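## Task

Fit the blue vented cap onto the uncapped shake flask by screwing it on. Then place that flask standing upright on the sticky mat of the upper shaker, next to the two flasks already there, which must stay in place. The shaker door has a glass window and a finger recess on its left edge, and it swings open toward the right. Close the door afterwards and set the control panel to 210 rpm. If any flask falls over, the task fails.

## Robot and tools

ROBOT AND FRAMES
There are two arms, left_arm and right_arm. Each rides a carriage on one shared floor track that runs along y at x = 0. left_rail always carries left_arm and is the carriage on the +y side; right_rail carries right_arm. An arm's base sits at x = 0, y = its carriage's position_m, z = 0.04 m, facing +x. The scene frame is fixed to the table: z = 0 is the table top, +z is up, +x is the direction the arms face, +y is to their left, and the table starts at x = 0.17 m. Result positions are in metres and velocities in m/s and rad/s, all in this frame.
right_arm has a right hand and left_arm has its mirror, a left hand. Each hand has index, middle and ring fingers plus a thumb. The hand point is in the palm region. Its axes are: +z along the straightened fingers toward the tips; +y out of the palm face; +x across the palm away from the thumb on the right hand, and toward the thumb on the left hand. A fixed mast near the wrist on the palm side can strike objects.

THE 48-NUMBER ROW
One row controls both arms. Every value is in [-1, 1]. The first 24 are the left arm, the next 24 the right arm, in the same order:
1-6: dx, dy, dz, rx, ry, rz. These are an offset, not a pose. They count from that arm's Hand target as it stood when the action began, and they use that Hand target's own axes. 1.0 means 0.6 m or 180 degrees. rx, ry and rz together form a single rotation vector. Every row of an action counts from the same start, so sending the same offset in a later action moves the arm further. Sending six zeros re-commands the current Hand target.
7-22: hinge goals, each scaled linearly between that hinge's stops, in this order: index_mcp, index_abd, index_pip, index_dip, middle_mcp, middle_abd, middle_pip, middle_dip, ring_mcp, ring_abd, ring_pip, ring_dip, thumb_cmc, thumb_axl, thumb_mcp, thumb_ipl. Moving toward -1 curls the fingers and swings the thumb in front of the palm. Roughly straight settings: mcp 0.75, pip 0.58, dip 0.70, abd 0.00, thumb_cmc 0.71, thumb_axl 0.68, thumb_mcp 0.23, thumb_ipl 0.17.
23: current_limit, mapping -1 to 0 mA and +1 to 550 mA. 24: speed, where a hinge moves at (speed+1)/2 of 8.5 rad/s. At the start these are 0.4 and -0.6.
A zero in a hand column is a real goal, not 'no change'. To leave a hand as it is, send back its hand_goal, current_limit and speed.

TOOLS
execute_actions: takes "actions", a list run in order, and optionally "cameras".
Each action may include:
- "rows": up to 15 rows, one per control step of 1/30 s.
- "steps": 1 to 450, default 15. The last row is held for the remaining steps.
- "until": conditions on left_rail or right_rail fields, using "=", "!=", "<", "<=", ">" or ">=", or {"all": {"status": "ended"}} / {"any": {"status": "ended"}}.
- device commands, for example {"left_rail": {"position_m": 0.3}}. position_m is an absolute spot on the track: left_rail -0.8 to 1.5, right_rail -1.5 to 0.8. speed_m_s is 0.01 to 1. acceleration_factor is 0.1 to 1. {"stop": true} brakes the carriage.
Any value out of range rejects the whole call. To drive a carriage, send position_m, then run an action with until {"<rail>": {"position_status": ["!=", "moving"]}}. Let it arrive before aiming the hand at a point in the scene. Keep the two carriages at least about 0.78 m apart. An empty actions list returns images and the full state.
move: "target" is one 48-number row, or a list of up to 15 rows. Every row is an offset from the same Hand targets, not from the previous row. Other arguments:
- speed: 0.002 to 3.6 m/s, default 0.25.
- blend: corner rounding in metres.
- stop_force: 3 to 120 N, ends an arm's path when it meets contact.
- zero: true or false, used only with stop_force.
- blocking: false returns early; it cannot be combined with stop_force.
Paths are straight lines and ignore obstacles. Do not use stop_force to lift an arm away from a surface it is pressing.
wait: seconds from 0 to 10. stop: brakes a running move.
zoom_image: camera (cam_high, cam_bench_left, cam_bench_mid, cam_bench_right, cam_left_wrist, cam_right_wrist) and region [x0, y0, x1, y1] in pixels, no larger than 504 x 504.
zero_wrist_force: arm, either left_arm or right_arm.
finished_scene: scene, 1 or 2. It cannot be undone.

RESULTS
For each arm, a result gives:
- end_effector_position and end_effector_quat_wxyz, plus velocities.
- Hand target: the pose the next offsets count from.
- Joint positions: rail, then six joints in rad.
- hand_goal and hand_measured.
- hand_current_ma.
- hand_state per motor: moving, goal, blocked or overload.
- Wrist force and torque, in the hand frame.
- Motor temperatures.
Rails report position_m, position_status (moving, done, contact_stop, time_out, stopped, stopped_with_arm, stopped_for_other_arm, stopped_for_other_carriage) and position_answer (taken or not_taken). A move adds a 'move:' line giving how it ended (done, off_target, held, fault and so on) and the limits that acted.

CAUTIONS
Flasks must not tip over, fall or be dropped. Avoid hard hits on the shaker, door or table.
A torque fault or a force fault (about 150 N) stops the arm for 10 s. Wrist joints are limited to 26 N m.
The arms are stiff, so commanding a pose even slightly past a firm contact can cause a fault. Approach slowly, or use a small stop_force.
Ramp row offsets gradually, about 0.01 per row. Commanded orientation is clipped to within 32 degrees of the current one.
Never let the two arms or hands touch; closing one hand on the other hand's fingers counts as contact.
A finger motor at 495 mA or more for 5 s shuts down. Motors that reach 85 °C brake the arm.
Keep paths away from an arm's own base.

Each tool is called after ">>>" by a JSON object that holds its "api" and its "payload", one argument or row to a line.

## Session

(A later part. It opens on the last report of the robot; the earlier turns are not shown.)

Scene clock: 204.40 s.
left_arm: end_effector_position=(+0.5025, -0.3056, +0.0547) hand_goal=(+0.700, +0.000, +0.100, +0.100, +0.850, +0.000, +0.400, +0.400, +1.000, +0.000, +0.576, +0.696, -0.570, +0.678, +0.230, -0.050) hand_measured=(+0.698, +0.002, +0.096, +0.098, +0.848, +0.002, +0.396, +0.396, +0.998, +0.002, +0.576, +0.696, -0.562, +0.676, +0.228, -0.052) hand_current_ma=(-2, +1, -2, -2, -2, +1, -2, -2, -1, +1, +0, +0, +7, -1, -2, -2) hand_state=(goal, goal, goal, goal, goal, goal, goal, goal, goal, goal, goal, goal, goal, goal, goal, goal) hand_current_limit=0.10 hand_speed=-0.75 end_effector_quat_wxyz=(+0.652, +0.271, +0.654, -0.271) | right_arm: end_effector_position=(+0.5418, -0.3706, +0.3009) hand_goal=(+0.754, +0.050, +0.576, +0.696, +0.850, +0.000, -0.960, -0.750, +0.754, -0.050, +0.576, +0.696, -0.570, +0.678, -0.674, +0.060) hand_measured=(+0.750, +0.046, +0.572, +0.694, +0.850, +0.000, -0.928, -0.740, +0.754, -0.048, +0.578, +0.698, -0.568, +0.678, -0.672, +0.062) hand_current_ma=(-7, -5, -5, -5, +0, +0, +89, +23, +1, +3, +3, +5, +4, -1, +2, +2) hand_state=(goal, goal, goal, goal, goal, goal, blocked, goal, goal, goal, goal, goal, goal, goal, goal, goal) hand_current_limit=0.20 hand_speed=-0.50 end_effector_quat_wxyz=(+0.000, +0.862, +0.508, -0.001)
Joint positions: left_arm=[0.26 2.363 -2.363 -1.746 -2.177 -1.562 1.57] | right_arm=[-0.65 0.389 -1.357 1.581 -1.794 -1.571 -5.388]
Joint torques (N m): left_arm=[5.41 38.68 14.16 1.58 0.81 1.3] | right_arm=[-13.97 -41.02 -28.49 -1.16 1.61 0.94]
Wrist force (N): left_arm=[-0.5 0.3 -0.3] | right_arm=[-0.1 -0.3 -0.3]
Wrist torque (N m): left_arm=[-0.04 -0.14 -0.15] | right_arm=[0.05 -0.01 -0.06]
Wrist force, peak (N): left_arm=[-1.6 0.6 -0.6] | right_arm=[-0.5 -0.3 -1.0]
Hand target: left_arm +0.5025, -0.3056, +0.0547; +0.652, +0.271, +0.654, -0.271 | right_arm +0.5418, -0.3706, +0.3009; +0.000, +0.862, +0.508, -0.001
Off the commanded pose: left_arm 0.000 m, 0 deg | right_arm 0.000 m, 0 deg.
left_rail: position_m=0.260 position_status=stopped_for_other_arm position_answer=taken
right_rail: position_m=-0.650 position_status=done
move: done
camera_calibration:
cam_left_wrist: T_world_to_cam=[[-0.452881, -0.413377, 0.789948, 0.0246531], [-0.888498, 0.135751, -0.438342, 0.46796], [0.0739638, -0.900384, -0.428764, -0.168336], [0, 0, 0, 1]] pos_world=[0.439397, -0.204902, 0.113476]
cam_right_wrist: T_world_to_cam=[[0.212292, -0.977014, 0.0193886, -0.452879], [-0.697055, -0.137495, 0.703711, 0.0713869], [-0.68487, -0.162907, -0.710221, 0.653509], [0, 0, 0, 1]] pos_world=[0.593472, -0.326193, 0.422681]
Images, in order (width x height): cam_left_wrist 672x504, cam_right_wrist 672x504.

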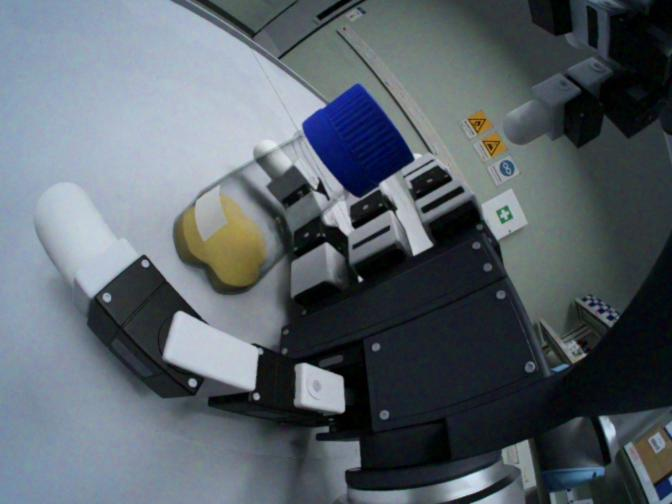

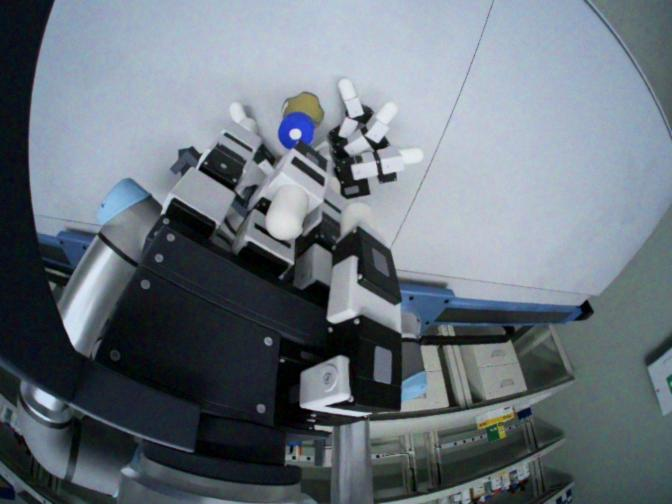

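>>> {"api": "move", "payload": {
  "target": [0,-0.0583,-0.0317,0,0,0,0.5,0,0.22,0.32,0.85,0,0.4,0.4,1.0,0,0.576,0.696,-0.571,0.678,0.1,-0.05,0.1,-0.7,0,0,0,0,0,0,0.754,0.05,0.576,0.696,0.85,0,-0.96,-0.75,0.754,-0.05,0.576,0.696,-0.571,0.678,-0.674,0.059,0.2,-0.5],
  "speed": 0.08,
  "cameras": ["cam_left_wrist","cam_right_wrist"]
}}

>>> {"api": "zoom_image", "payload": {
  "camera": "cam_right_wrist",
  "region": [200, 60, 440, 240]
}}

Scene clock: 205.80 s.
left_arm: end_effector_position=(+0.4643, -0.3168, +0.0548) hand_goal=(+0.500, +0.000, +0.220, +0.320, +0.850, +0.000, +0.400, +0.400, +1.000, +0.000, +0.576, +0.696, -0.570, +0.678, +0.100, -0.050) hand_measured=(+0.502, +0.002, +0.216, +0.318, +0.848, +0.002, +0.396, +0.396, +0.998, +0.002, +0.576, +0.696, -0.562, +0.678, +0.102, -0.052) hand_current_ma=(+2, +1, -2, -2, -1, +1, -2, -2, -1, +1, +0, +0, +8, -1, +2, -2) hand_state=(goal, goal, goal, goal, goal, goal, goal, goal, goal, goal, goal, goal, goal, goal, goal, goal) hand_current_limit=0.10 hand_speed=-0.70 end_effector_quat_wxyz=(+0.652, +0.271, +0.654, -0.271) | right_arm: end_effector_position=(+0.5418, -0.3706, +0.3009) hand_goal=(+0.754, +0.050, +0.576, +0.696, +0.850, +0.000, -0.960, -0.750, +0.754, -0.050, +0.576, +0.696, -0.570, +0.678, -0.674, +0.060) hand_measured=(+0.750, +0.046, +0.572, +0.694, +0.850, +0.000, -0.928, -0.740, +0.754, -0.048, +0.578, +0.698, -0.568, +0.678, -0.672, +0.062) hand_current_ma=(-7, -5, -5, -5, +0, +0, +89, +23, +1, +3, +3, +5, +4, -1, +2, +2) hand_state=(goal, goal, goal, goal, goal, goal, blocked, goal, goal, goal, goal, goal, goal, goal, goal, goal) hand_current_limit=0.20 hand_speed=-0.50 end_effector_quat_wxyz=(+0.000, +0.862, +0.508, -0.001)
Joint positions: left_arm=[0.26 2.295 -2.351 -1.775 -2.161 -1.63 1.57] | right_arm=[-0.65 0.389 -1.357 1.581 -1.794 -1.571 -5.388]
Joint torques (N m): left_arm=[-4.71 53.33 4.15 4.96 -0.93 -1.57] | right_arm=[-14.4 -40.33 -29.15 -1.28 1.58 1.68]
Wrist force (N): left_arm=[-0.6 0.7 -0.1] | right_arm=[-0.3 -0.2 -0.2]
Wrist torque (N m): left_arm=[0.02 -0.14 -0.16] | right_arm=[0.05 0.02 -0.08]
Wrist force, peak (N): left_arm=[-0.6 0.8 0.3] | right_arm=[-0.2 -0.5 -0.6]
Hand target: left_arm +0.4643, -0.3168, +0.0548; +0.652, +0.271, +0.654, -0.271 | right_arm +0.5418, -0.3706, +0.3009; +0.000, +0.862, +0.508, -0.001
Off the commanded pose: left_arm 0.000 m, 0 deg | right_arm 0.000 m, 0 deg.
left_rail: position_m=0.260 position_status=stopped_for_other_arm position_answer=taken
right_rail: position_m=-0.650 position_status=done
move: done
camera_calibration:
cam_left_wrist: T_world_to_cam=[[-0.452881, -0.413377, 0.789948, 0.00268949], [-0.888498, 0.135751, -0.438342, 0.435673], [0.0739638, -0.900384, -0.428764, -0.175559], [0, 0, 0, 1]] pos_world=[0.401297, -0.216102, 0.113576]
cam_right_wrist: T_world_to_cam=[[0.212157, -0.977043, 0.0193869, -0.452808], [-0.697085, -0.137403, 0.7037, 0.0714401], [-0.684881, -0.162809, -0.710233, 0.653553], [0, 0, 0, 1]] pos_world=[0.593472, -0.326193, 0.422681]
Images, in order (width x height): cam_left_wrist 672x504, cam_right_wrist 672x504.

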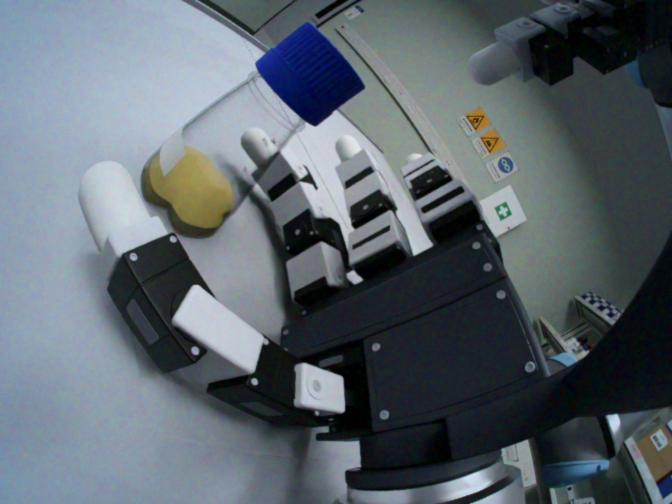

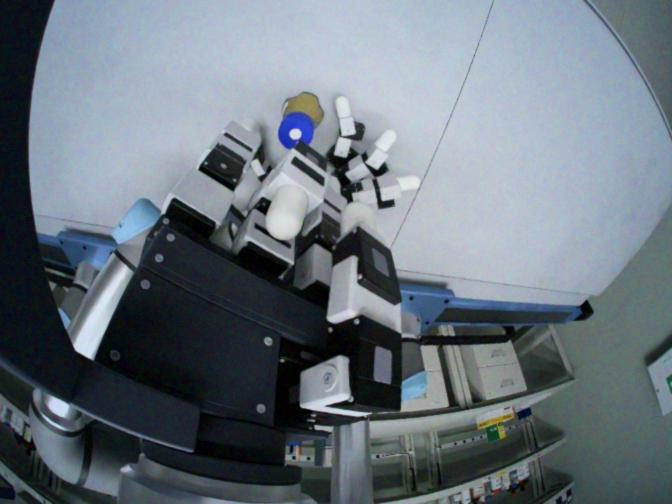

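Scaled by 2.100 from the camera's 672x504 image, which has a finer 960x720 frame.

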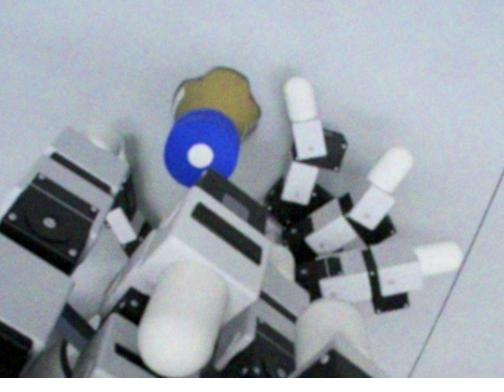

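>>> {"api": "execute_actions", "payload": {
  "actions": [
    {"rows":[[0,0,0,0,0,0,0.37,0,0.15,0.27,0.85,0,0.4,0.4,1.0,0,0.576,0.696,-0.571,0.678,-0.03,-0.12,0.0,-0.8,0,0,0,0,0,0,0.754,0.05,0.576,0.696,0.85,0,-0.96,-0.75,0.754,-0.05,0.576,0.696,-0.571,0.678,-0.674,0.059,0.2,-0.7]],"steps":40}
  ],
  "cameras": ["cam_left_wrist","cam_right_wrist"]
}}

>>> {"api": "zoom_image", "payload": {
  "camera": "cam_right_wrist",
  "region": [200, 60, 440, 240]
}}

Scene clock: 207.67 s.
left_arm: end_effector_position=(+0.4643, -0.3168, +0.0548) hand_goal=(+0.370, +0.000, +0.150, +0.270, +0.850, +0.000, +0.400, +0.400, +1.000, +0.000, +0.576, +0.696, -0.570, +0.678, -0.030, -0.120) hand_measured=(+0.378, +0.002, +0.154, +0.272, +0.848, +0.002, +0.396, +0.396, +0.998, +0.002, +0.576, +0.696, -0.562, +0.678, -0.028, -0.118) hand_current_ma=(+9, +1, +2, +2, -1, +1, -2, -2, -1, +1, +0, +0, +8, +0, +2, +2) hand_state=(goal, goal, goal, goal, goal, goal, goal, goal, goal, goal, goal, goal, goal, goal, goal, goal) hand_current_limit=0.00 hand_speed=-0.80 end_effector_quat_wxyz=(+0.652, +0.271, +0.654, -0.271) | right_arm: end_effector_position=(+0.5418, -0.3705, +0.3009) hand_goal=(+0.754, +0.050, +0.576, +0.696, +0.850, +0.000, -0.960, -0.750, +0.754, -0.050, +0.576, +0.696, -0.570, +0.678, -0.674, +0.060) hand_measured=(+0.750, +0.046, +0.572, +0.694, +0.850, +0.000, -0.928, -0.740, +0.754, -0.048, +0.578, +0.698, -0.568, +0.678, -0.672, +0.062) hand_current_ma=(-7, -5, -5, -5, +0, +0, +89, +23, +1, +3, +3, +5, +4, -1, +2, +2) hand_state=(goal, goal, goal, goal, goal, goal, blocked, goal, goal, goal, goal, goal, goal, goal, goal, goal) hand_current_limit=0.20 hand_speed=-0.70 end_effector_quat_wxyz=(+0.000, +0.862, +0.508, -0.001)
Joint positions: left_arm=[0.26 2.295 -2.351 -1.775 -2.161 -1.63 1.57] | right_arm=[-0.65 0.389 -1.357 1.581 -1.794 -1.571 -5.388]
Joint torques (N m): left_arm=[-4.03 52.05 4.42 4.4 -1.03 -1.63] | right_arm=[-14.87 -40.14 -29.05 -1.17 1.56 1.87]
Wrist force (N): left_arm=[-0.3 0.3 -0.1] | right_arm=[-0.3 -0.3 -0.1]
Wrist torque (N m): left_arm=[0.00 -0.19 -0.13] | right_arm=[0.03 0.00 -0.08]
Wrist force, peak (N): left_arm=[-0.9 0.6 0.3] | right_arm=[-0.5 -0.6 -0.3]
Hand target: left_arm +0.4643, -0.3168, +0.0548; +0.652, +0.271, +0.654, -0.271 | right_arm +0.5418, -0.3705, +0.3009; +0.000, +0.862, +0.508, -0.001
Off the commanded pose: left_arm 0.000 m, 0 deg | right_arm 0.000 m, 0 deg.
left_rail: position_m=0.260 position_status=stopped_for_other_arm position_answer=taken
right_rail: position_m=-0.650 position_status=done
camera_calibration:
cam_left_wrist: T_world_to_cam=[[-0.452881, -0.413377, 0.789948, 0.0026442], [-0.888498, 0.135751, -0.438342, 0.435584], [0.0739638, -0.900384, -0.428764, -0.175552], [0, 0, 0, 1]] pos_world=[0.401197, -0.216102, 0.113576]
cam_right_wrist: T_world_to_cam=[[0.212157, -0.977043, 0.0193869, -0.452808], [-0.697085, -0.137403, 0.7037, 0.0714401], [-0.684881, -0.162809, -0.710233, 0.653553], [0, 0, 0, 1]] pos_world=[0.593472, -0.326193, 0.422681]
Images, in order (width x height): cam_left_wrist 672x504, cam_right_wrist 672x504.

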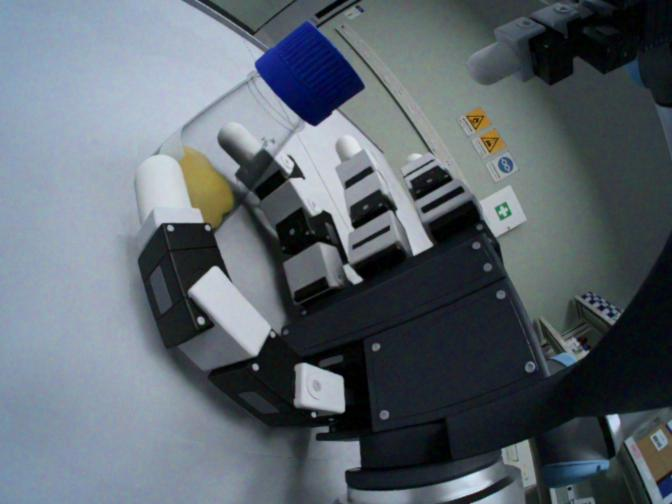

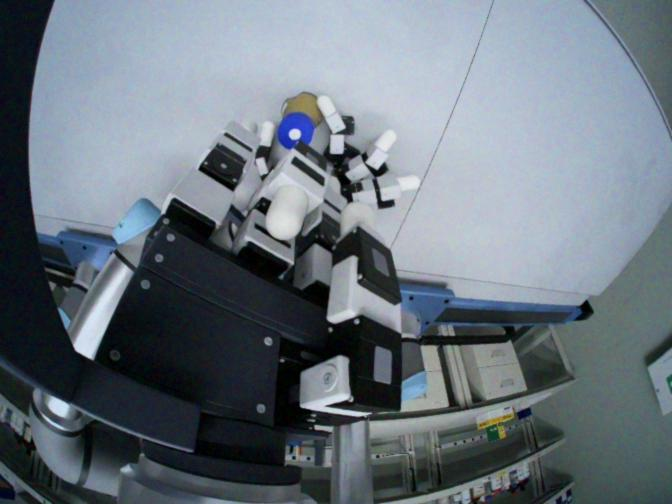

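Scaled by 2.100 from the camera's 672x504 image, which has a finer 960x720 frame.

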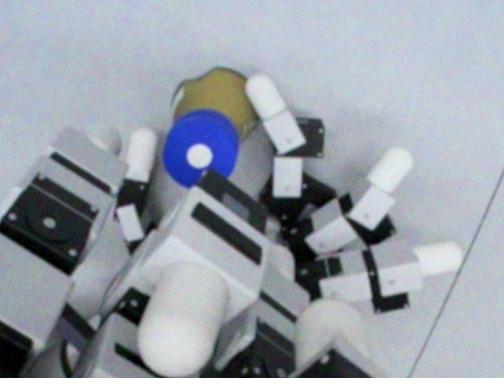

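Close gradually until both contact.

>>> {"api": "execute_actions", "payload": {
  "actions": [
    {"rows":[[0,0,0,0,0,0,0.34,0,0.12,0.24,0.85,0,0.4,0.4,1.0,0,0.576,0.696,-0.571,0.678,-0.10,-0.16,0.0,-0.88,0,0,0,0,0,0,0.754,0.05,0.576,0.696,0.85,0,-0.96,-0.75,0.754,-0.05,0.576,0.696,-0.571,0.678,-0.674,0.059,0.2,-0.7]],"steps":25},
    {"rows":[[0,0,0,0,0,0,0.31,0,0.09,0.20,0.85,0,0.4,0.4,1.0,0,0.576,0.696,-0.571,0.678,-0.15,-0.20,0.0,-0.88,0,0,0,0,0,0,0.754,0.05,0.576,0.696,0.85,0,-0.96,-0.75,0.754,-0.05,0.576,0.696,-0.571,0.678,-0.674,0.059,0.2,-0.7]],"steps":25}
  ],
  "cameras": ["cam_left_wrist","cam_right_wrist"]
}}

>>> {"api": "zoom_image", "payload": {
  "camera": "cam_right_wrist",
  "region": [200, 60, 440, 240]
}}

Scene clock: 209.93 s.
left_arm: end_effector_position=(+0.4643, -0.3168, +0.0548) hand_goal=(+0.310, +0.000, +0.090, +0.200, +0.850, +0.000, +0.400, +0.400, +1.000, +0.000, +0.576, +0.696, -0.570, +0.678, -0.150, -0.200) hand_measured=(+0.366, +0.002, +0.132, +0.240, +0.848, +0.002, +0.396, +0.396, +0.998, +0.002, +0.576, +0.696, -0.562, +0.678, -0.082, -0.164) hand_current_ma=(+146, +1, +90, +84, -1, +1, -2, -2, -1, +1, +0, +0, +8, +0, +251, +105) hand_state=(blocked, goal, blocked, blocked, goal, goal, goal, goal, goal, goal, goal, goal, goal, goal, blocked, blocked) hand_current_limit=0.00 hand_speed=-0.88 end_effector_quat_wxyz=(+0.652, +0.271, +0.654, -0.271) | right_arm: end_effector_position=(+0.5418, -0.3705, +0.3009) hand_goal=(+0.754, +0.050, +0.576, +0.696, +0.850, +0.000, -0.960, -0.750, +0.754, -0.050, +0.576, +0.696, -0.570, +0.678, -0.674, +0.060) hand_measured=(+0.750, +0.046, +0.572, +0.694, +0.850, +0.000, -0.928, -0.740, +0.754, -0.048, +0.578, +0.698, -0.568, +0.678, -0.672, +0.062) hand_current_ma=(-7, -5, -5, -5, +0, +0, +89, +23, +1, +3, +3, +5, +4, -1, +2, +2) hand_state=(goal, goal, goal, goal, goal, goal, blocked, goal, goal, goal, goal, goal, goal, goal, goal, goal) hand_current_limit=0.20 hand_speed=-0.70 end_effector_quat_wxyz=(+0.000, +0.862, +0.508, -0.001)
Joint positions: left_arm=[0.26 2.295 -2.351 -1.775 -2.161 -1.63 1.57] | right_arm=[-0.65 0.389 -1.357 1.581 -1.794 -1.571 -5.388]
Joint torques (N m): left_arm=[-5.36 51.03 5.37 3.43 -0.37 -1.56] | right_arm=[-14.43 -39.88 -29.58 -1.25 1.66 1.68]
Wrist force (N): left_arm=[-0.8 0.4 -0.8] | right_arm=[-0.3 -0.1 -0.5]
Wrist torque (N m): left_arm=[0.00 -0.16 -0.16] | right_arm=[0.09 0.01 -0.07]
Wrist force, peak (N): left_arm=[-0.8 0.9 -0.5] | right_arm=[-0.5 -0.4 -0.3]
Hand target: left_arm +0.4643, -0.3168, +0.0548; +0.652, +0.271, +0.654, -0.271 | right_arm +0.5418, -0.3705, +0.3009; +0.000, +0.862, +0.508, -0.001
Off the commanded pose: left_arm 0.000 m, 0 deg | right_arm 0.000 m, 0 deg.
left_rail: position_m=0.260 position_status=stopped_for_other_arm position_answer=taken
right_rail: position_m=-0.650 position_status=done
camera_calibration:
cam_left_wrist: T_world_to_cam=[[-0.452881, -0.413377, 0.789948, 0.0026442], [-0.888498, 0.135751, -0.438342, 0.435584], [0.0739638, -0.900384, -0.428764, -0.175552], [0, 0, 0, 1]] pos_world=[0.401197, -0.216102, 0.113576]
cam_right_wrist: T_world_to_cam=[[0.212157, -0.977043, 0.0193869, -0.452808], [-0.697085, -0.137403, 0.7037, 0.0714401], [-0.684881, -0.162809, -0.710233, 0.653553], [0, 0, 0, 1]] pos_world=[0.593472, -0.326193, 0.422681]
Images, in order (width x height): cam_left_wrist 672x504, cam_right_wrist 672x504.

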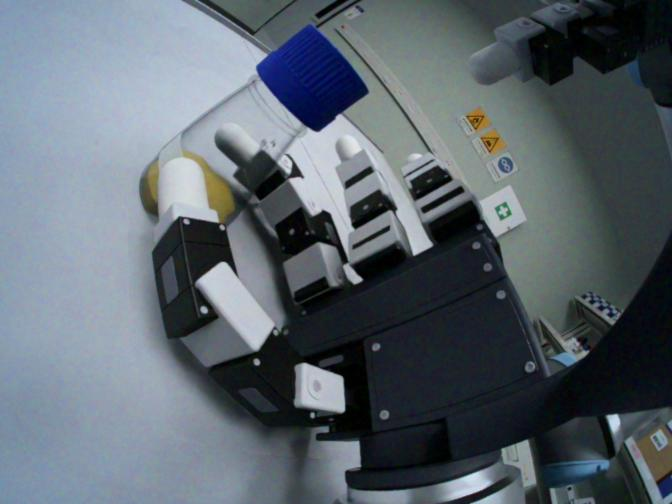

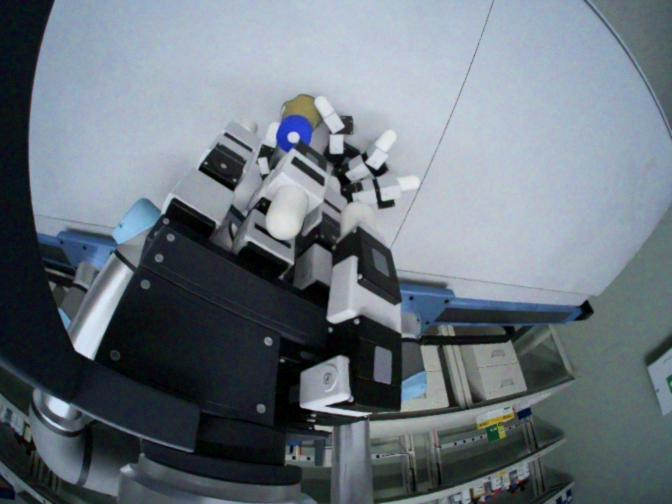

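Scaled by 2.100 from the camera's 672x504 image, which has a finer 960x720 frame.

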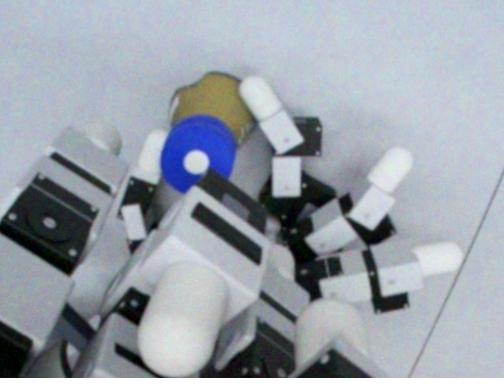

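>>> {"api": "move", "payload": {
  "target": [
    [0,0,0,0,0,0,0.31,0,0.09,0.20,0.85,0,0.4,0.4,1.0,0,0.576,0.696,-0.571,0.678,-0.15,-0.20,0.0,-0.88,0.0025,-0.0092,0.1,0,0,0,0.754,0.05,0.576,0.696,0.85,0,-0.96,-0.75,0.754,-0.05,0.576,0.696,-0.571,0.678,-0.674,0.059,0.2,-0.7],
    [0,0,0,0,0,0,0.31,0,0.09,0.20,0.85,0,0.4,0.4,1.0,0,0.576,0.696,-0.571,0.678,-0.15,-0.20,0.0,-0.88,0.0025,-0.0092,0.1415,0,0,0,0.754,0.05,0.576,0.696,0.85,0,-0.96,-0.75,0.754,-0.05,0.576,0.696,-0.571,0.678,-0.674,0.059,0.2,-0.7]
  ],
  "speed": [0.12,0.05],
  "stop_force": 6,
  "cameras": ["cam_right_wrist","cam_left_wrist","cam_bench_mid"]
}}

>>> {"api": "zoom_image", "payload": {
  "camera": "cam_bench_mid",
  "region": [230, 130, 430, 330]
}}

>>> {"api": "zoom_image", "payload": {
  "camera": "cam_right_wrist",
  "region": [220, 60, 380, 220]
}}

Scene clock: 213.23 s.
left_arm: end_effector_position=(+0.4643, -0.3168, +0.0548) hand_goal=(+0.310, +0.000, +0.090, +0.200, +0.850, +0.000, +0.400, +0.400, +1.000, +0.000, +0.576, +0.696, -0.570, +0.678, -0.150, -0.200) hand_measured=(+0.366, +0.002, +0.132, +0.240, +0.848, +0.002, +0.396, +0.396, +0.998, +0.002, +0.576, +0.696, -0.562, +0.678, -0.082, -0.164) hand_current_ma=(+146, +1, +90, +84, -1, +1, -2, -2, -1, +1, +0, +0, +8, +0, +251, +105) hand_state=(blocked, goal, blocked, blocked, goal, goal, goal, goal, goal, goal, goal, goal, goal, goal, blocked, blocked) hand_current_limit=0.00 hand_speed=-0.88 end_effector_quat_wxyz=(+0.652, +0.271, +0.654, -0.271) | right_arm: end_effector_position=(+0.5376, -0.3666, +0.2160) hand_goal=(+0.754, +0.050, +0.576, +0.696, +0.850, +0.000, -0.960, -0.750, +0.754, -0.050, +0.576, +0.696, -0.570, +0.678, -0.674, +0.060) hand_measured=(+0.750, +0.046, +0.572, +0.694, +0.850, +0.000, -0.928, -0.740, +0.754, -0.048, +0.578, +0.698, -0.568, +0.678, -0.672, +0.062) hand_current_ma=(-7, -5, -5, -5, +0, +0, +89, +23, +1, +3, +3, +5, +4, -1, +2, +2) hand_state=(goal, goal, goal, goal, goal, goal, blocked, goal, goal, goal, goal, goal, goal, goal, goal, goal) hand_current_limit=0.20 hand_speed=-0.70 end_effector_quat_wxyz=(+0.000, +0.862, +0.508, -0.001)
Joint positions: left_arm=[0.26 2.295 -2.351 -1.775 -2.161 -1.63 1.57] | right_arm=[-0.65 0.399 -1.295 1.731 -2.006 -1.571 -5.378]
Joint torques (N m): left_arm=[-4.49 50.42 5.87 2.31 0.77 -1.27] | right_arm=[11.88 -24.69 -13.03 -3.79 -1.6 1.88]
Wrist force (N): left_arm=[-0.6 0.7 -0.4] | right_arm=[0.1 -0.2 -0.4]
Wrist torque (N m): left_arm=[0.00 -0.17 -0.14] | right_arm=[0.04 -0.05 -0.12]
Wrist force, peak (N): left_arm=[-1.0 0.8 -0.3] | right_arm=[-0.2 -0.2 -0.9]
Hand target: left_arm +0.4643, -0.3168, +0.0548; +0.652, +0.271, +0.654, -0.271 | right_arm +0.5376, -0.3666, +0.2160; +0.000, +0.862, +0.508, -0.001
Off the commanded pose: left_arm 0.000 m, 0 deg | right_arm 0.000 m, 0 deg.
left_rail: position_m=0.260 position_status=stopped_for_other_arm position_answer=taken
right_rail: position_m=-0.650 position_status=done
move: done
camera_calibration:
cam_left_wrist: T_world_to_cam=[[-0.452881, -0.413377, 0.789948, 0.0026442], [-0.888498, 0.135751, -0.438342, 0.435584], [0.0739638, -0.900384, -0.428764, -0.175552], [0, 0, 0, 1]] pos_world=[0.401197, -0.216102, 0.113576]
cam_right_wrist: T_world_to_cam=[[0.212157, -0.977043, 0.0193869, -0.446363], [-0.697085, -0.137403, 0.7037, 0.128806], [-0.684881, -0.162809, -0.710233, 0.591029], [0, 0, 0, 1]] pos_world=[0.589272, -0.322193, 0.337781]
Images, in order (width x height): cam_bench_mid 672x504, cam_left_wrist 672x504, cam_right_wrist 672x504.

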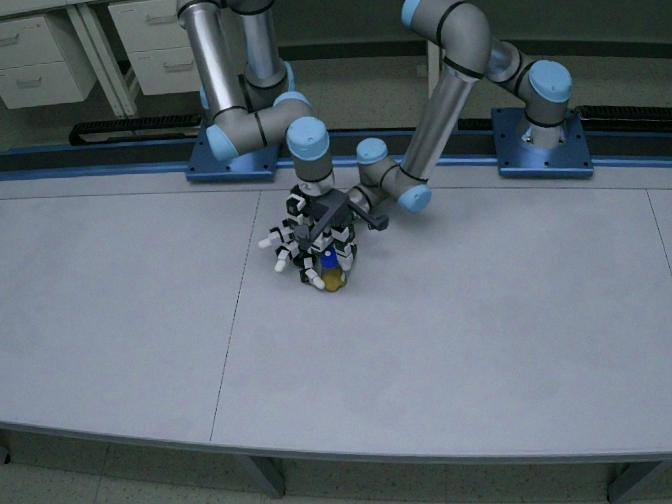

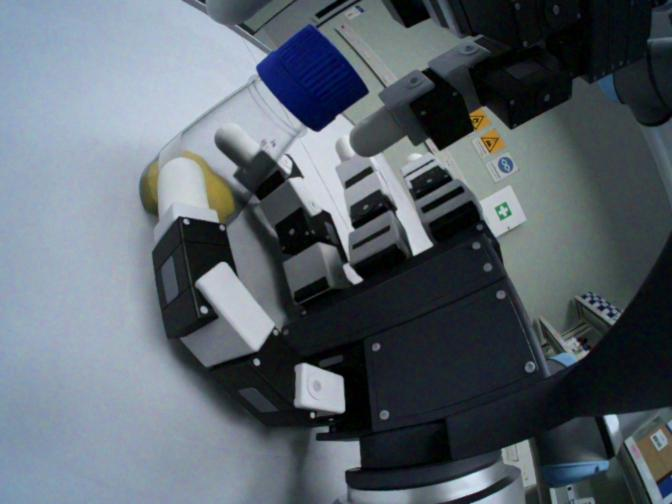

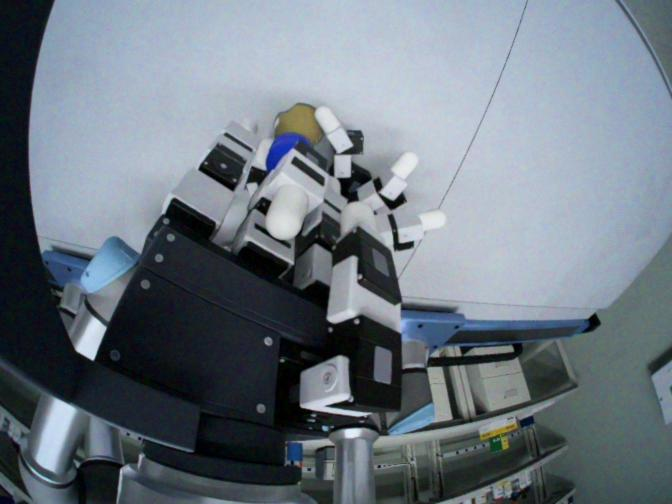

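Scaled by 2.520 from the camera's 672x504 image, which has a finer 960x720 frame.

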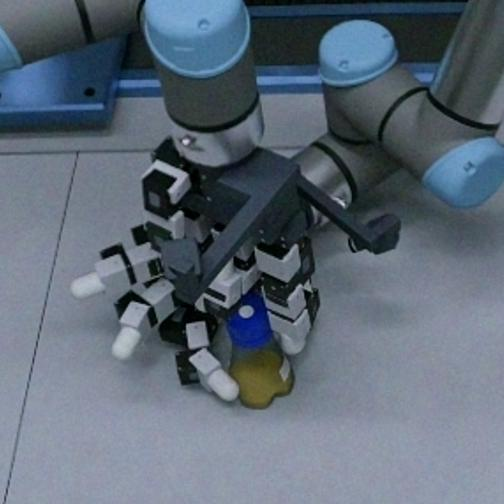

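Scaled by 3.150 from the camera's 672x504 image, which has a finer 960x720 frame.

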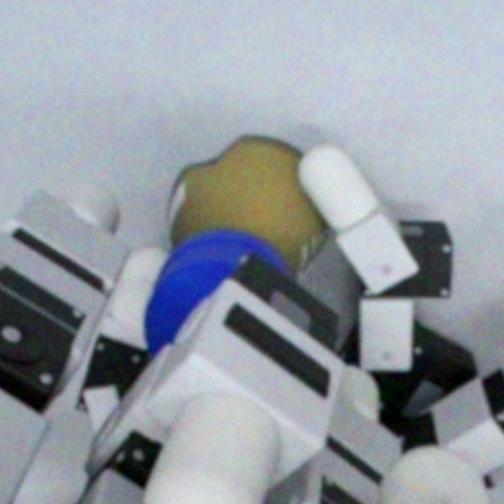

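>>> {"api": "execute_actions", "payload": {
  "actions": [
    {"rows":[[0,0,0,0,0,0,0.31,0,0.09,0.20,0.85,0,0.4,0.4,1.0,0,0.576,0.696,-0.571,0.678,-0.15,-0.20,0.0,-0.88,0,0,0,0,0,0,0.754,-0.3,0.576,0.696,0.85,0,-0.96,-0.75,0.754,0.3,0.576,0.696,-0.571,0.678,-0.674,0.059,0.2,-0.9]],"steps":50}
  ],
  "cameras": ["cam_left_wrist"]
}}

Scene clock: 215.33 s.
left_arm: end_effector_position=(+0.4643, -0.3168, +0.0548) hand_goal=(+0.310, +0.000, +0.090, +0.200, +0.850, +0.000, +0.400, +0.400, +1.000, +0.000, +0.576, +0.696, -0.570, +0.678, -0.150, -0.200) hand_measured=(+0.368, +0.002, +0.132, +0.240, +0.848, +0.002, +0.396, +0.396, +0.998, +0.002, +0.576, +0.696, -0.564, +0.678, -0.082, -0.166) hand_current_ma=(+149, +1, +90, +84, -1, +1, -2, -2, -1, +1, +0, +0, +7, +0, +247, +103) hand_state=(blocked, goal, blocked, blocked, goal, goal, goal, goal, goal, goal, goal, goal, goal, goal, blocked, blocked) hand_current_limit=0.00 hand_speed=-0.88 end_effector_quat_wxyz=(+0.652, +0.271, +0.654, -0.271) | right_arm: end_effector_position=(+0.5376, -0.3666, +0.2160) hand_goal=(+0.754, -0.300, +0.576, +0.696, +0.850, +0.000, -0.960, -0.750, +0.754, +0.300, +0.576, +0.696, -0.570, +0.678, -0.674, +0.060) hand_measured=(+0.750, -0.148, +0.572, +0.694, +0.850, +0.000, -0.928, -0.740, +0.754, +0.164, +0.578, +0.698, -0.568, +0.678, -0.672, +0.062) hand_current_ma=(-7, +330, -5, -5, +0, +0, +89, +23, +1, -330, +3, +5, +4, -1, +2, +2) hand_state=(goal, blocked, goal, goal, goal, goal, blocked, goal, goal, blocked, goal, goal, goal, goal, goal, goal) hand_current_limit=0.20 hand_speed=-0.90 end_effector_quat_wxyz=(+0.000, +0.862, +0.508, -0.001)
Joint positions: left_arm=[0.26 2.295 -2.351 -1.775 -2.161 -1.63 1.57] | right_arm=[-0.65 0.399 -1.295 1.731 -2.006 -1.571 -5.378]
Joint torques (N m): left_arm=[-3.79 50.9 8.05 1.49 1.15 -1.45] | right_arm=[12.02 -25.65 -14.81 -3.5 -1.47 0.85]
Wrist force (N): left_arm=[-0.9 0.4 -0.4] | right_arm=[0.5 0.3 -0.2]
Wrist torque (N m): left_arm=[0.00 -0.15 -0.16] | right_arm=[0.08 -0.07 -0.07]
Wrist force, peak (N): left_arm=[-1.2 0.3 -0.7] | right_arm=[0.5 0.3 -0.2]
Hand target: left_arm +0.4643, -0.3168, +0.0548; +0.652, +0.271, +0.654, -0.271 | right_arm +0.5376, -0.3666, +0.2160; +0.000, +0.862, +0.508, -0.001
Off the commanded pose: left_arm 0.000 m, 0 deg | right_arm 0.000 m, 0 deg.
left_rail: position_m=0.260 position_status=stopped_for_other_arm position_answer=taken
right_rail: position_m=-0.650 position_status=done
camera_calibration:
cam_left_wrist: T_world_to_cam=[[-0.452881, -0.413377, 0.789948, 0.0026442], [-0.888498, 0.135751, -0.438342, 0.435584], [0.0739638, -0.900384, -0.428764, -0.175552], [0, 0, 0, 1]] pos_world=[0.401197, -0.216102, 0.113576]
Images, in order (width x height): cam_left_wrist 672x504.

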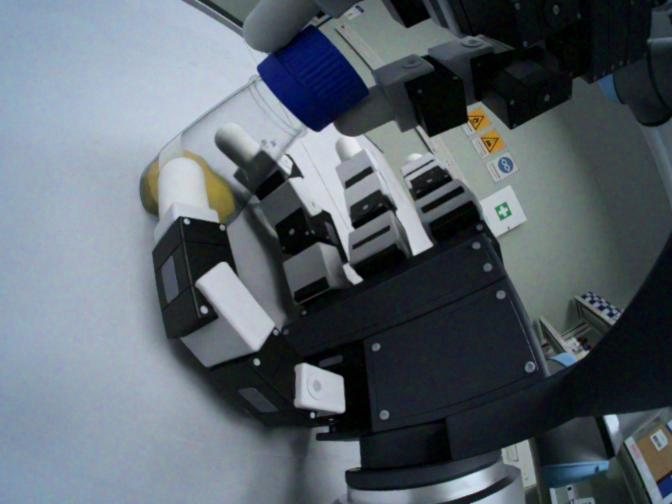

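>>> {"api": "move", "payload": {
  "target": [
    [0,0,0,0,0,0,0.31,0,0.09,0.20,0.85,0,0.4,0.4,1.0,0,0.576,0.696,-0.571,0.678,-0.15,-0.20,0.0,-0.88,-0.02157,-0.00845,0.0002,0,0,0.0556,0.754,-0.3,0.576,0.696,0.85,0,-0.96,-0.75,0.754,0.3,0.576,0.696,-0.571,0.678,-0.674,0.059,0.2,-0.9],
    [0,0,0,0,0,0,0.31,0,0.09,0.20,0.85,0,0.4,0.4,1.0,0,0.576,0.696,-0.571,0.678,-0.15,-0.20,0.0,-0.88,-0.04135,-0.02052,0.0004,0,0,0.1111,0.754,-0.3,0.576,0.696,0.85,0,-0.96,-0.75,0.754,0.3,0.576,0.696,-0.571,0.678,-0.674,0.059,0.2,-0.9],
    [0,0,0,0,0,0,0.31,0,0.09,0.20,0.85,0,0.4,0.4,1.0,0,0.576,0.696,-0.571,0.678,-0.15,-0.20,0.0,-0.88,-0.05873,-0.03583,0.0006,0,0,0.1667,0.754,-0.3,0.576,0.696,0.85,0,-0.96,-0.75,0.754,0.3,0.576,0.696,-0.571,0.678,-0.674,0.059,0.2,-0.9],
    [0,0,0,0,0,0,0.31,0,0.09,0.20,0.85,0,0.4,0.4,1.0,0,0.576,0.696,-0.571,0.678,-0.15,-0.20,0.0,-0.88,-0.07318,-0.05393,0.0008,0,0,0.2222,0.754,-0.3,0.576,0.696,0.85,0,-0.96,-0.75,0.754,0.3,0.576,0.696,-0.571,0.678,-0.674,0.059,0.2,-0.9],
    [0,0,0,0,0,0,0.31,0,0.09,0.20,0.85,0,0.4,0.4,1.0,0,0.576,0.696,-0.571,0.678,-0.15,-0.20,0.0,-0.88,-0.08427,-0.07427,0.0010,0,0,0.2778,0.754,-0.3,0.576,0.696,0.85,0,-0.96,-0.75,0.754,0.3,0.576,0.696,-0.571,0.678,-0.674,0.059,0.2,-0.9],
    [0,0,0,0,0,0,0.31,0,0.09,0.20,0.85,0,0.4,0.4,1.0,0,0.576,0.696,-0.571,0.678,-0.15,-0.20,0.0,-0.88,-0.09167,-0.09623,0.0012,0,0,0.3333,0.754,-0.3,0.576,0.696,0.85,0,-0.96,-0.75,0.754,0.3,0.576,0.696,-0.571,0.678,-0.674,0.059,0.2,-0.9]
  ],
  "speed": 0.25,
  "blend": 0.004,
  "cameras": ["cam_right_wrist","cam_left_wrist"]
}}

>>> {"api": "zoom_image", "payload": {
  "camera": "cam_left_wrist",
  "region": [120, 0, 460, 260]
}}

Scene clock: 219.47 s.
left_arm: end_effector_position=(+0.4643, -0.3168, +0.0548) hand_goal=(+0.310, +0.000, +0.090, +0.200, +0.850, +0.000, +0.400, +0.400, +1.000, +0.000, +0.576, +0.696, -0.570, +0.678, -0.150, -0.200) hand_measured=(+0.368, +0.002, +0.132, +0.236, +0.848, +0.002, +0.396, +0.396, +0.998, +0.002, +0.576, +0.696, -0.564, +0.678, -0.082, -0.166) hand_current_ma=(+154, +1, +90, +75, -1, +1, -2, -2, -1, +1, +0, +0, +7, +0, +247, +103) hand_state=(blocked, goal, blocked, blocked, goal, goal, goal, goal, goal, goal, goal, goal, goal, goal, blocked, blocked) hand_current_limit=0.00 hand_speed=-0.88 end_effector_quat_wxyz=(+0.652, +0.271, +0.654, -0.271) | right_arm: end_effector_position=(+0.4604, -0.3867, +0.2153) hand_goal=(+0.754, -0.300, +0.576, +0.696, +0.850, +0.000, -0.960, -0.750, +0.754, +0.300, +0.576, +0.696, -0.570, +0.678, -0.674, +0.060) hand_measured=(+0.722, -0.164, +0.554, +0.686, +0.850, +0.000, -0.928, -0.740, +0.782, +0.172, +0.596, +0.706, -0.568, +0.678, -0.672, +0.062) hand_current_ma=(-100, +330, -57, -21, +0, +0, +89, +23, +84, -330, +50, +21, +4, -1, +2, +2) hand_state=(blocked, blocked, blocked, goal, goal, goal, blocked, goal, blocked, blocked, blocked, goal, goal, goal, goal, goal) hand_current_limit=0.20 hand_speed=-0.90 end_effector_quat_wxyz=(+0.000, +1.000, +0.009, -0.001)
Joint positions: left_arm=[0.26 2.295 -2.351 -1.775 -2.161 -1.63 1.57] | right_arm=[-0.65 0.4 -1.275 1.707 -2.001 -1.571 -4.33]
Joint torques (N m): left_arm=[-4.02 49.13 8.92 -0.18 1.38 -1.13] | right_arm=[-14.23 -24.43 -27.28 -0.71 -1.77 2.16]
Wrist force (N): left_arm=[-0.8 0.2 -0.5] | right_arm=[0.2 -0.2 -2.0]
Wrist torque (N m): left_arm=[0.02 -0.16 -0.17] | right_arm=[0.21 0.07 -0.15]
Wrist force, peak (N): left_arm=[-1.6 -0.1 -0.5] | right_arm=[0.2 -0.3 -2.3]
Hand target: left_arm +0.4643, -0.3168, +0.0548; +0.652, +0.271, +0.654, -0.271 | right_arm +0.4604, -0.3867, +0.2153; +0.000, +1.000, +0.009, -0.001
Off the commanded pose: left_arm 0.000 m, 0 deg | right_arm 0.000 m, 0 deg.
left_rail: position_m=0.260 position_status=stopped_for_other_arm position_answer=taken
right_rail: position_m=-0.650 position_status=done
move: done
camera_calibration:
cam_left_wrist: T_world_to_cam=[[-0.452881, -0.413377, 0.789948, 0.0026442], [-0.888498, 0.135751, -0.438342, 0.435584], [0.0739638, -0.900384, -0.428764, -0.175552], [0, 0, 0, 1]] pos_world=[0.401197, -0.216102, 0.113576]
cam_right_wrist: T_world_to_cam=[[-0.73981, -0.672505, 0.0204525, 0.106148], [-0.467527, 0.535703, 0.703165, 0.227428], [-0.483838, 0.510647, -0.710732, 0.702472], [0, 0, 0, 1]] pos_world=[0.524741, -0.409164, 0.337179]
Images, in order (width x height): cam_left_wrist 672x504, cam_right_wrist 672x504.

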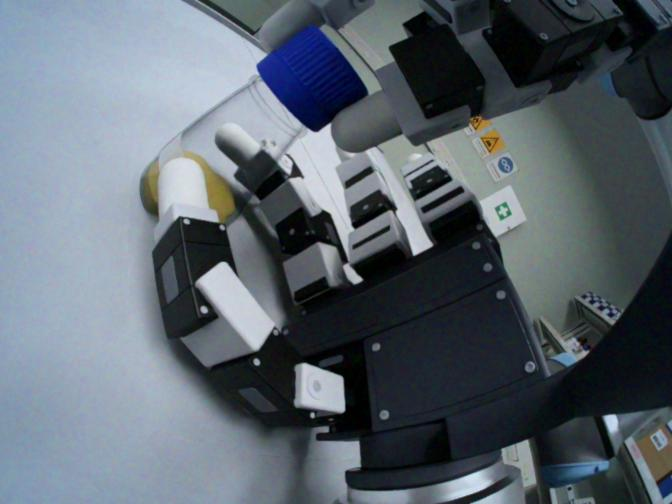

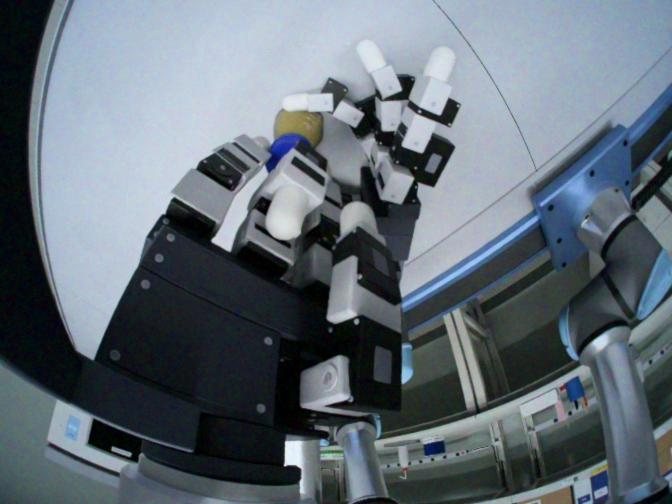

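Scaled by 1.482 from the camera's 672x504 image, which has a finer 960x720 frame.

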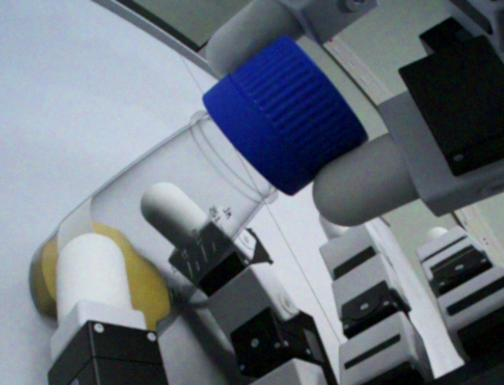

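>>> {"api": "move", "payload": {
  "target": [
    [0,0,0,0,0,0,0.31,0,0.09,0.20,0.85,0,0.4,0.4,1.0,0,0.576,0.696,-0.571,0.678,-0.15,-0.20,0.0,-0.88,-0.02157,-0.00845,0.0001,0,0,0.0556,0.754,-0.3,0.576,0.696,0.85,0,-0.96,-0.75,0.754,0.3,0.576,0.696,-0.571,0.678,-0.674,0.059,0.2,-0.9],
    [0,0,0,0,0,0,0.31,0,0.09,0.20,0.85,0,0.4,0.4,1.0,0,0.576,0.696,-0.571,0.678,-0.15,-0.20,0.0,-0.88,-0.04135,-0.02052,0.0003,0,0,0.1111,0.754,-0.3,0.576,0.696,0.85,0,-0.96,-0.75,0.754,0.3,0.576,0.696,-0.571,0.678,-0.674,0.059,0.2,-0.9],
    [0,0,0,0,0,0,0.31,0,0.09,0.20,0.85,0,0.4,0.4,1.0,0,0.576,0.696,-0.571,0.678,-0.15,-0.20,0.0,-0.88,-0.05873,-0.03583,0.0004,0,0,0.1667,0.754,-0.3,0.576,0.696,0.85,0,-0.96,-0.75,0.754,0.3,0.576,0.696,-0.571,0.678,-0.674,0.059,0.2,-0.9],
    [0,0,0,0,0,0,0.31,0,0.09,0.20,0.85,0,0.4,0.4,1.0,0,0.576,0.696,-0.571,0.678,-0.15,-0.20,0.0,-0.88,-0.07318,-0.05393,0.0006,0,0,0.2222,0.754,-0.3,0.576,0.696,0.85,0,-0.96,-0.75,0.754,0.3,0.576,0.696,-0.571,0.678,-0.674,0.059,0.2,-0.9],
    [0,0,0,0,0,0,0.31,0,0.09,0.20,0.85,0,0.4,0.4,1.0,0,0.576,0.696,-0.571,0.678,-0.15,-0.20,0.0,-0.88,-0.08427,-0.07427,0.0007,0,0,0.2778,0.754,-0.3,0.576,0.696,0.85,0,-0.96,-0.75,0.754,0.3,0.576,0.696,-0.571,0.678,-0.674,0.059,0.2,-0.9],
    [0,0,0,0,0,0,0.31,0,0.09,0.20,0.85,0,0.4,0.4,1.0,0,0.576,0.696,-0.571,0.678,-0.15,-0.20,0.0,-0.88,-0.09167,-0.09623,0.0009,0,0,0.3333,0.754,-0.3,0.576,0.696,0.85,0,-0.96,-0.75,0.754,0.3,0.576,0.696,-0.571,0.678,-0.674,0.059,0.2,-0.9],
    [0,0,0,0,0,0,0.31,0,0.09,0.20,0.85,0,0.4,0.4,1.0,0,0.576,0.696,-0.571,0.678,-0.15,-0.20,0.0,-0.88,-0.09513,-0.11913,0.0010,0,0,0.3889,0.754,-0.3,0.576,0.696,0.85,0,-0.96,-0.75,0.754,0.3,0.576,0.696,-0.571,0.678,-0.674,0.059,0.2,-0.9],
    [0,0,0,0,0,0,0.31,0,0.09,0.20,0.85,0,0.4,0.4,1.0,0,0.576,0.696,-0.571,0.678,-0.15,-0.20,0.0,-0.88,-0.09457,-0.14230,0.0012,0,0,0.4444,0.754,-0.3,0.576,0.696,0.85,0,-0.96,-0.75,0.754,0.3,0.576,0.696,-0.571,0.678,-0.674,0.059,0.2,-0.9],
    [0,0,0,0,0,0,0.31,0,0.09,0.20,0.85,0,0.4,0.4,1.0,0,0.576,0.696,-0.571,0.678,-0.15,-0.20,0.0,-0.88,-0.09,-0.165,0.0013,0,0,0.5,0.754,-0.3,0.576,0.696,0.85,0,-0.96,-0.75,0.754,0.3,0.576,0.696,-0.571,0.678,-0.674,0.059,0.2,-0.9],
    [0,0,0,0,0,0,0.31,0,0.09,0.20,0.85,0,0.4,0.4,1.0,0,0.576,0.696,-0.571,0.678,-0.15,-0.20,0.0,-0.88,-0.08155,-0.18657,0.0015,0,0,0.5556,0.754,-0.3,0.576,0.696,0.85,0,-0.96,-0.75,0.754,0.3,0.576,0.696,-0.571,0.678,-0.674,0.059,0.2,-0.9],
    [0,0,0,0,0,0,0.31,0,0.09,0.20,0.85,0,0.4,0.4,1.0,0,0.576,0.696,-0.571,0.678,-0.15,-0.20,0.0,-0.88,-0.06949,-0.20635,0.0016,0,0,0.6111,0.754,-0.3,0.576,0.696,0.85,0,-0.96,-0.75,0.754,0.3,0.576,0.696,-0.571,0.678,-0.674,0.059,0.2,-0.9],
    [0,0,0,0,0,0,0.31,0,0.09,0.20,0.85,0,0.4,0.4,1.0,0,0.576,0.696,-0.571,0.678,-0.15,-0.20,0.0,-0.88,-0.05417,-0.22373,0.0018,0,0,0.6667,0.754,-0.3,0.576,0.696,0.85,0,-0.96,-0.75,0.754,0.3,0.576,0.696,-0.571,0.678,-0.674,0.059,0.2,-0.9],
    [0,0,0,0,0,0,0.31,0,0.09,0.20,0.85,0,0.4,0.4,1.0,0,0.576,0.696,-0.571,0.678,-0.15,-0.20,0.0,-0.88,-0.03607,-0.23818,0.0019,0,0,0.7222,0.754,-0.3,0.576,0.696,0.85,0,-0.96,-0.75,0.754,0.3,0.576,0.696,-0.571,0.678,-0.674,0.059,0.2,-0.9],
    [0,0,0,0,0,0,0.31,0,0.09,0.20,0.85,0,0.4,0.4,1.0,0,0.576,0.696,-0.571,0.678,-0.15,-0.20,0.0,-0.88,-0.01573,-0.24928,0.0021,0,0,0.7778,0.754,-0.3,0.576,0.696,0.85,0,-0.96,-0.75,0.754,0.3,0.576,0.696,-0.571,0.678,-0.674,0.059,0.2,-0.9],
    [0,0,0,0,0,0,0.31,0,0.09,0.20,0.85,0,0.4,0.4,1.0,0,0.576,0.696,-0.571,0.678,-0.15,-0.20,0.0,-0.88,0.00623,-0.25667,0.0022,0,0,0.8333,0.754,-0.3,0.576,0.696,0.85,0,-0.96,-0.75,0.754,0.3,0.576,0.696,-0.571,0.678,-0.674,0.059,0.2,-0.9]
  ],
  "speed": 0.3,
  "blend": 0.004,
  "cameras": ["cam_left_wrist"]
}}

>>> {"api": "zoom_image", "payload": {
  "camera": "cam_left_wrist",
  "region": [120, 0, 460, 260]
}}

Scene clock: 226.60 s.
left_arm: end_effector_position=(+0.4643, -0.3168, +0.0548) hand_goal=(+0.310, +0.000, +0.090, +0.200, +0.850, +0.000, +0.400, +0.400, +1.000, +0.000, +0.576, +0.696, -0.570, +0.678, -0.150, -0.200) hand_measured=(+0.370, +0.002, +0.132, +0.234, +0.848, +0.002, +0.396, +0.396, +0.998, +0.002, +0.576, +0.696, -0.564, +0.678, -0.082, -0.166) hand_current_ma=(+157, +1, +90, +64, -1, +1, -2, -2, -1, +1, +0, +0, +7, +1, +247, +103) hand_state=(blocked, goal, blocked, blocked, goal, goal, goal, goal, goal, goal, goal, goal, goal, goal, blocked, blocked) hand_current_limit=0.00 hand_speed=-0.88 end_effector_quat_wxyz=(+0.652, +0.271, +0.654, -0.271) | right_arm: end_effector_position=(+0.4614, -0.2327, +0.2140) hand_goal=(+0.754, -0.300, +0.576, +0.696, +0.850, +0.000, -0.960, -0.750, +0.754, +0.300, +0.576, +0.696, -0.570, +0.678, -0.674, +0.060) hand_measured=(+0.698, -0.192, +0.536, +0.678, +0.850, +0.000, -0.928, -0.740, +0.810, +0.200, +0.616, +0.718, -0.568, +0.678, -0.672, +0.062) hand_current_ma=(-192, +330, -115, -46, +0, +0, +89, +23, +197, -311, +121, +55, +4, -1, +2, +2) hand_state=(blocked, blocked, blocked, goal, goal, goal, blocked, goal, blocked, blocked, blocked, blocked, goal, goal, goal, goal) hand_current_limit=0.20 hand_speed=-0.90 end_effector_quat_wxyz=(-0.001, -0.267, +0.964, +0.000)
Joint positions: left_arm=[0.26 2.295 -2.351 -1.775 -2.161 -1.63 1.57] | right_arm=[-0.65 0.372 -1.287 1.726 -2.009 -1.571 -1.74]
Joint torques (N m): left_arm=[-3.22 46.35 11.34 -0.38 1.06 -1.24] | right_arm=[12.82 -41.14 -12.19 -3.5 -1.15 2.25]
Wrist force (N): left_arm=[-0.7 0.9 -1.2] | right_arm=[0.5 -1.3 -1.1]
Wrist torque (N m): left_arm=[0.02 -0.16 -0.15] | right_arm=[0.20 -0.02 -0.16]
Wrist force, peak (N): left_arm=[-0.8 1.3 -1.2] | right_arm=[0.1 -0.3 -2.5]
Hand target: left_arm +0.4643, -0.3168, +0.0548; +0.652, +0.271, +0.654, -0.271 | right_arm +0.4614, -0.2327, +0.2140; -0.001, -0.267, +0.964, +0.000
Off the commanded pose: left_arm 0.000 m, 0 deg | right_arm 0.000 m, 0 deg.
left_rail: position_m=0.260 position_status=stopped_for_other_arm position_answer=taken
right_rail: position_m=-0.650 position_status=done
move: done
camera_calibration:
cam_left_wrist: T_world_to_cam=[[-0.452881, -0.413377, 0.789948, 0.0026442], [-0.888498, 0.135751, -0.438342, 0.435584], [0.0739638, -0.900384, -0.428764, -0.175552], [0, 0, 0, 1]] pos_world=[0.401197, -0.216102, 0.113576]
Images, in order (width x height): cam_left_wrist 672x504.

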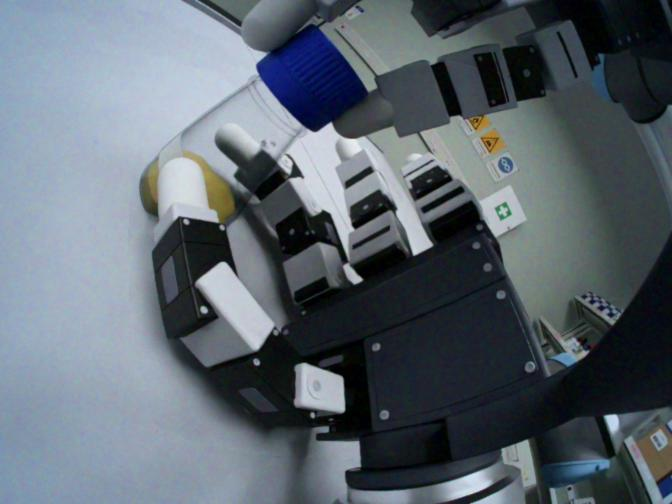

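Scaled by 1.482 from the camera's 672x504 image, which has a finer 960x720 frame.

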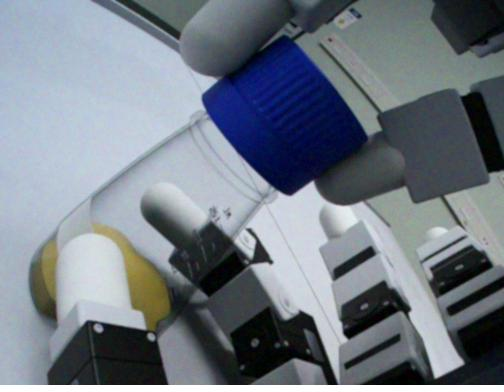

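>>> {"api": "zoom_image", "payload": {
  "camera": "cam_left_wrist",
  "region": [245, 15, 375, 145]
}}

>>> {"api": "move", "payload": {
  "target": [0,0,0,0,0,0,0.31,0,0.09,0.20,0.85,0,0.4,0.4,1.0,0,0.576,0.696,-0.571,0.678,-0.15,-0.20,0.0,-0.88,-0.00668,-0.00214,0,0,0,0.016667,0.754,-0.3,0.576,0.696,0.85,0,-0.96,-0.75,0.754,0.3,0.576,0.696,-0.571,0.678,-0.674,0.059,0.2,-0.9],
  "speed": 0.2,
  "cameras": ["cam_left_wrist"]
}}

>>> {"api": "zoom_image", "payload": {
  "camera": "cam_left_wrist",
  "region": [245, 15, 375, 145]
}}

Scaled by 3.877 from the camera's 672x504 image, which has a finer 960x720 frame.

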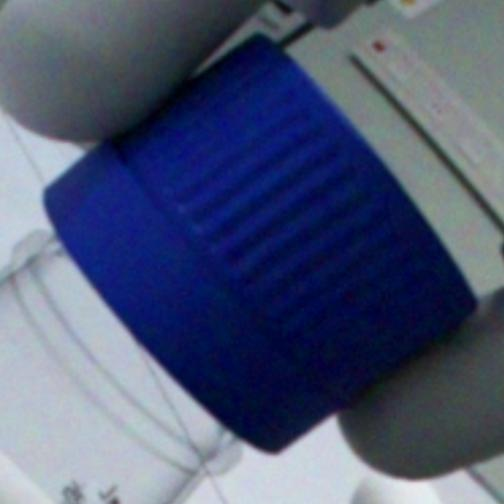

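Scene clock: 229.47 s.
left_arm: end_effector_position=(+0.4643, -0.3168, +0.0548) hand_goal=(+0.310, +0.000, +0.090, +0.200, +0.850, +0.000, +0.400, +0.400, +1.000, +0.000, +0.576, +0.696, -0.570, +0.678, -0.150, -0.200) hand_measured=(+0.370, +0.002, +0.132, +0.232, +0.848, +0.002, +0.396, +0.396, +0.998, +0.002, +0.576, +0.696, -0.564, +0.678, -0.082, -0.166) hand_current_ma=(+157, +1, +90, +64, -1, +1, -2, -2, -1, +1, +0, +0, +7, +1, +247, +103) hand_state=(blocked, goal, blocked, blocked, goal, goal, goal, goal, goal, goal, goal, goal, goal, goal, blocked, blocked) hand_current_limit=0.00 hand_speed=-0.88 end_effector_quat_wxyz=(+0.652, +0.271, +0.654, -0.271) | right_arm: end_effector_position=(+0.4655, -0.2317, +0.2140) hand_goal=(+0.754, -0.300, +0.576, +0.696, +0.850, +0.000, -0.960, -0.750, +0.754, +0.300, +0.576, +0.696, -0.570, +0.678, -0.674, +0.060) hand_measured=(+0.698, -0.192, +0.536, +0.678, +0.850, +0.000, -0.928, -0.740, +0.812, +0.202, +0.618, +0.718, -0.568, +0.678, -0.672, +0.062) hand_current_ma=(-192, +330, -115, -46, +0, +0, +89, +23, +200, -307, +123, +56, +4, -1, +2, +2) hand_state=(blocked, blocked, blocked, goal, goal, goal, blocked, goal, blocked, blocked, blocked, blocked, goal, goal, goal, goal) hand_current_limit=0.20 hand_speed=-0.90 end_effector_quat_wxyz=(-0.001, -0.242, +0.970, +0.000)
Joint positions: left_arm=[0.26 2.295 -2.351 -1.775 -2.161 -1.63 1.57] | right_arm=[-0.65 0.372 -1.288 1.727 -2.009 -1.571 -1.688]
Joint torques (N m): left_arm=[-3.18 45.61 13.32 -0.1 1.16 -0.81] | right_arm=[-11.77 -40.85 -12.06 -3.66 0.62 2.04]
Wrist force (N): left_arm=[-0.8 1.2 -0.5] | right_arm=[0.4 -1.2 -1.2]
Wrist torque (N m): left_arm=[-0.01 -0.17 -0.14] | right_arm=[0.19 0.06 -0.18]
Wrist force, peak (N): left_arm=[-0.9 1.7 -1.1] | right_arm=[0.3 -1.7 -1.7]
Hand target: left_arm +0.4643, -0.3168, +0.0548; +0.652, +0.271, +0.654, -0.271 | right_arm +0.4655, -0.2317, +0.2140; -0.001, -0.242, +0.970, +0.000
Off the commanded pose: left_arm 0.000 m, 0 deg | right_arm 0.000 m, 0 deg.
left_rail: position_m=0.260 position_status=stopped_for_other_arm position_answer=taken
right_rail: position_m=-0.650 position_status=done
move: done
camera_calibration:
cam_left_wrist: T_world_to_cam=[[-0.452881, -0.413377, 0.789948, 0.0026442], [-0.888498, 0.135751, -0.438342, 0.435584], [0.0739638, -0.900384, -0.428764, -0.175552], [0, 0, 0, 1]] pos_world=[0.401197, -0.216102, 0.113576]
Images, in order (width x height): cam_left_wrist 672x504.

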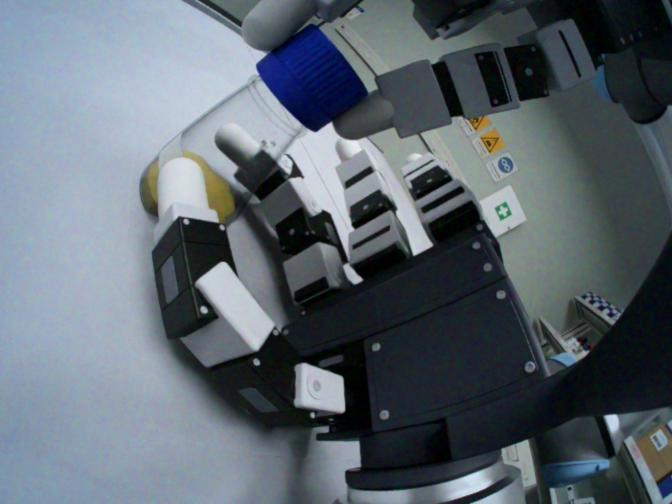

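Scaled by 3.877 from the camera's 672x504 image, which has a finer 960x720 frame.

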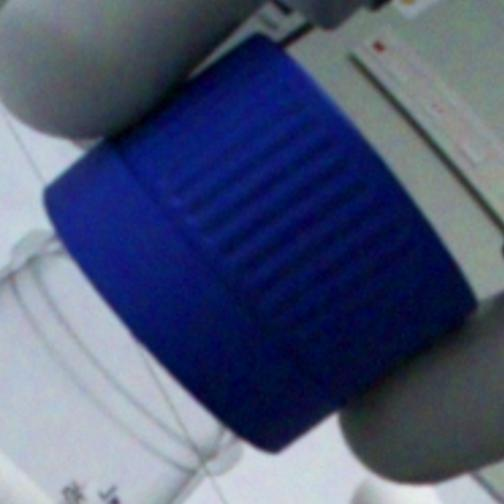

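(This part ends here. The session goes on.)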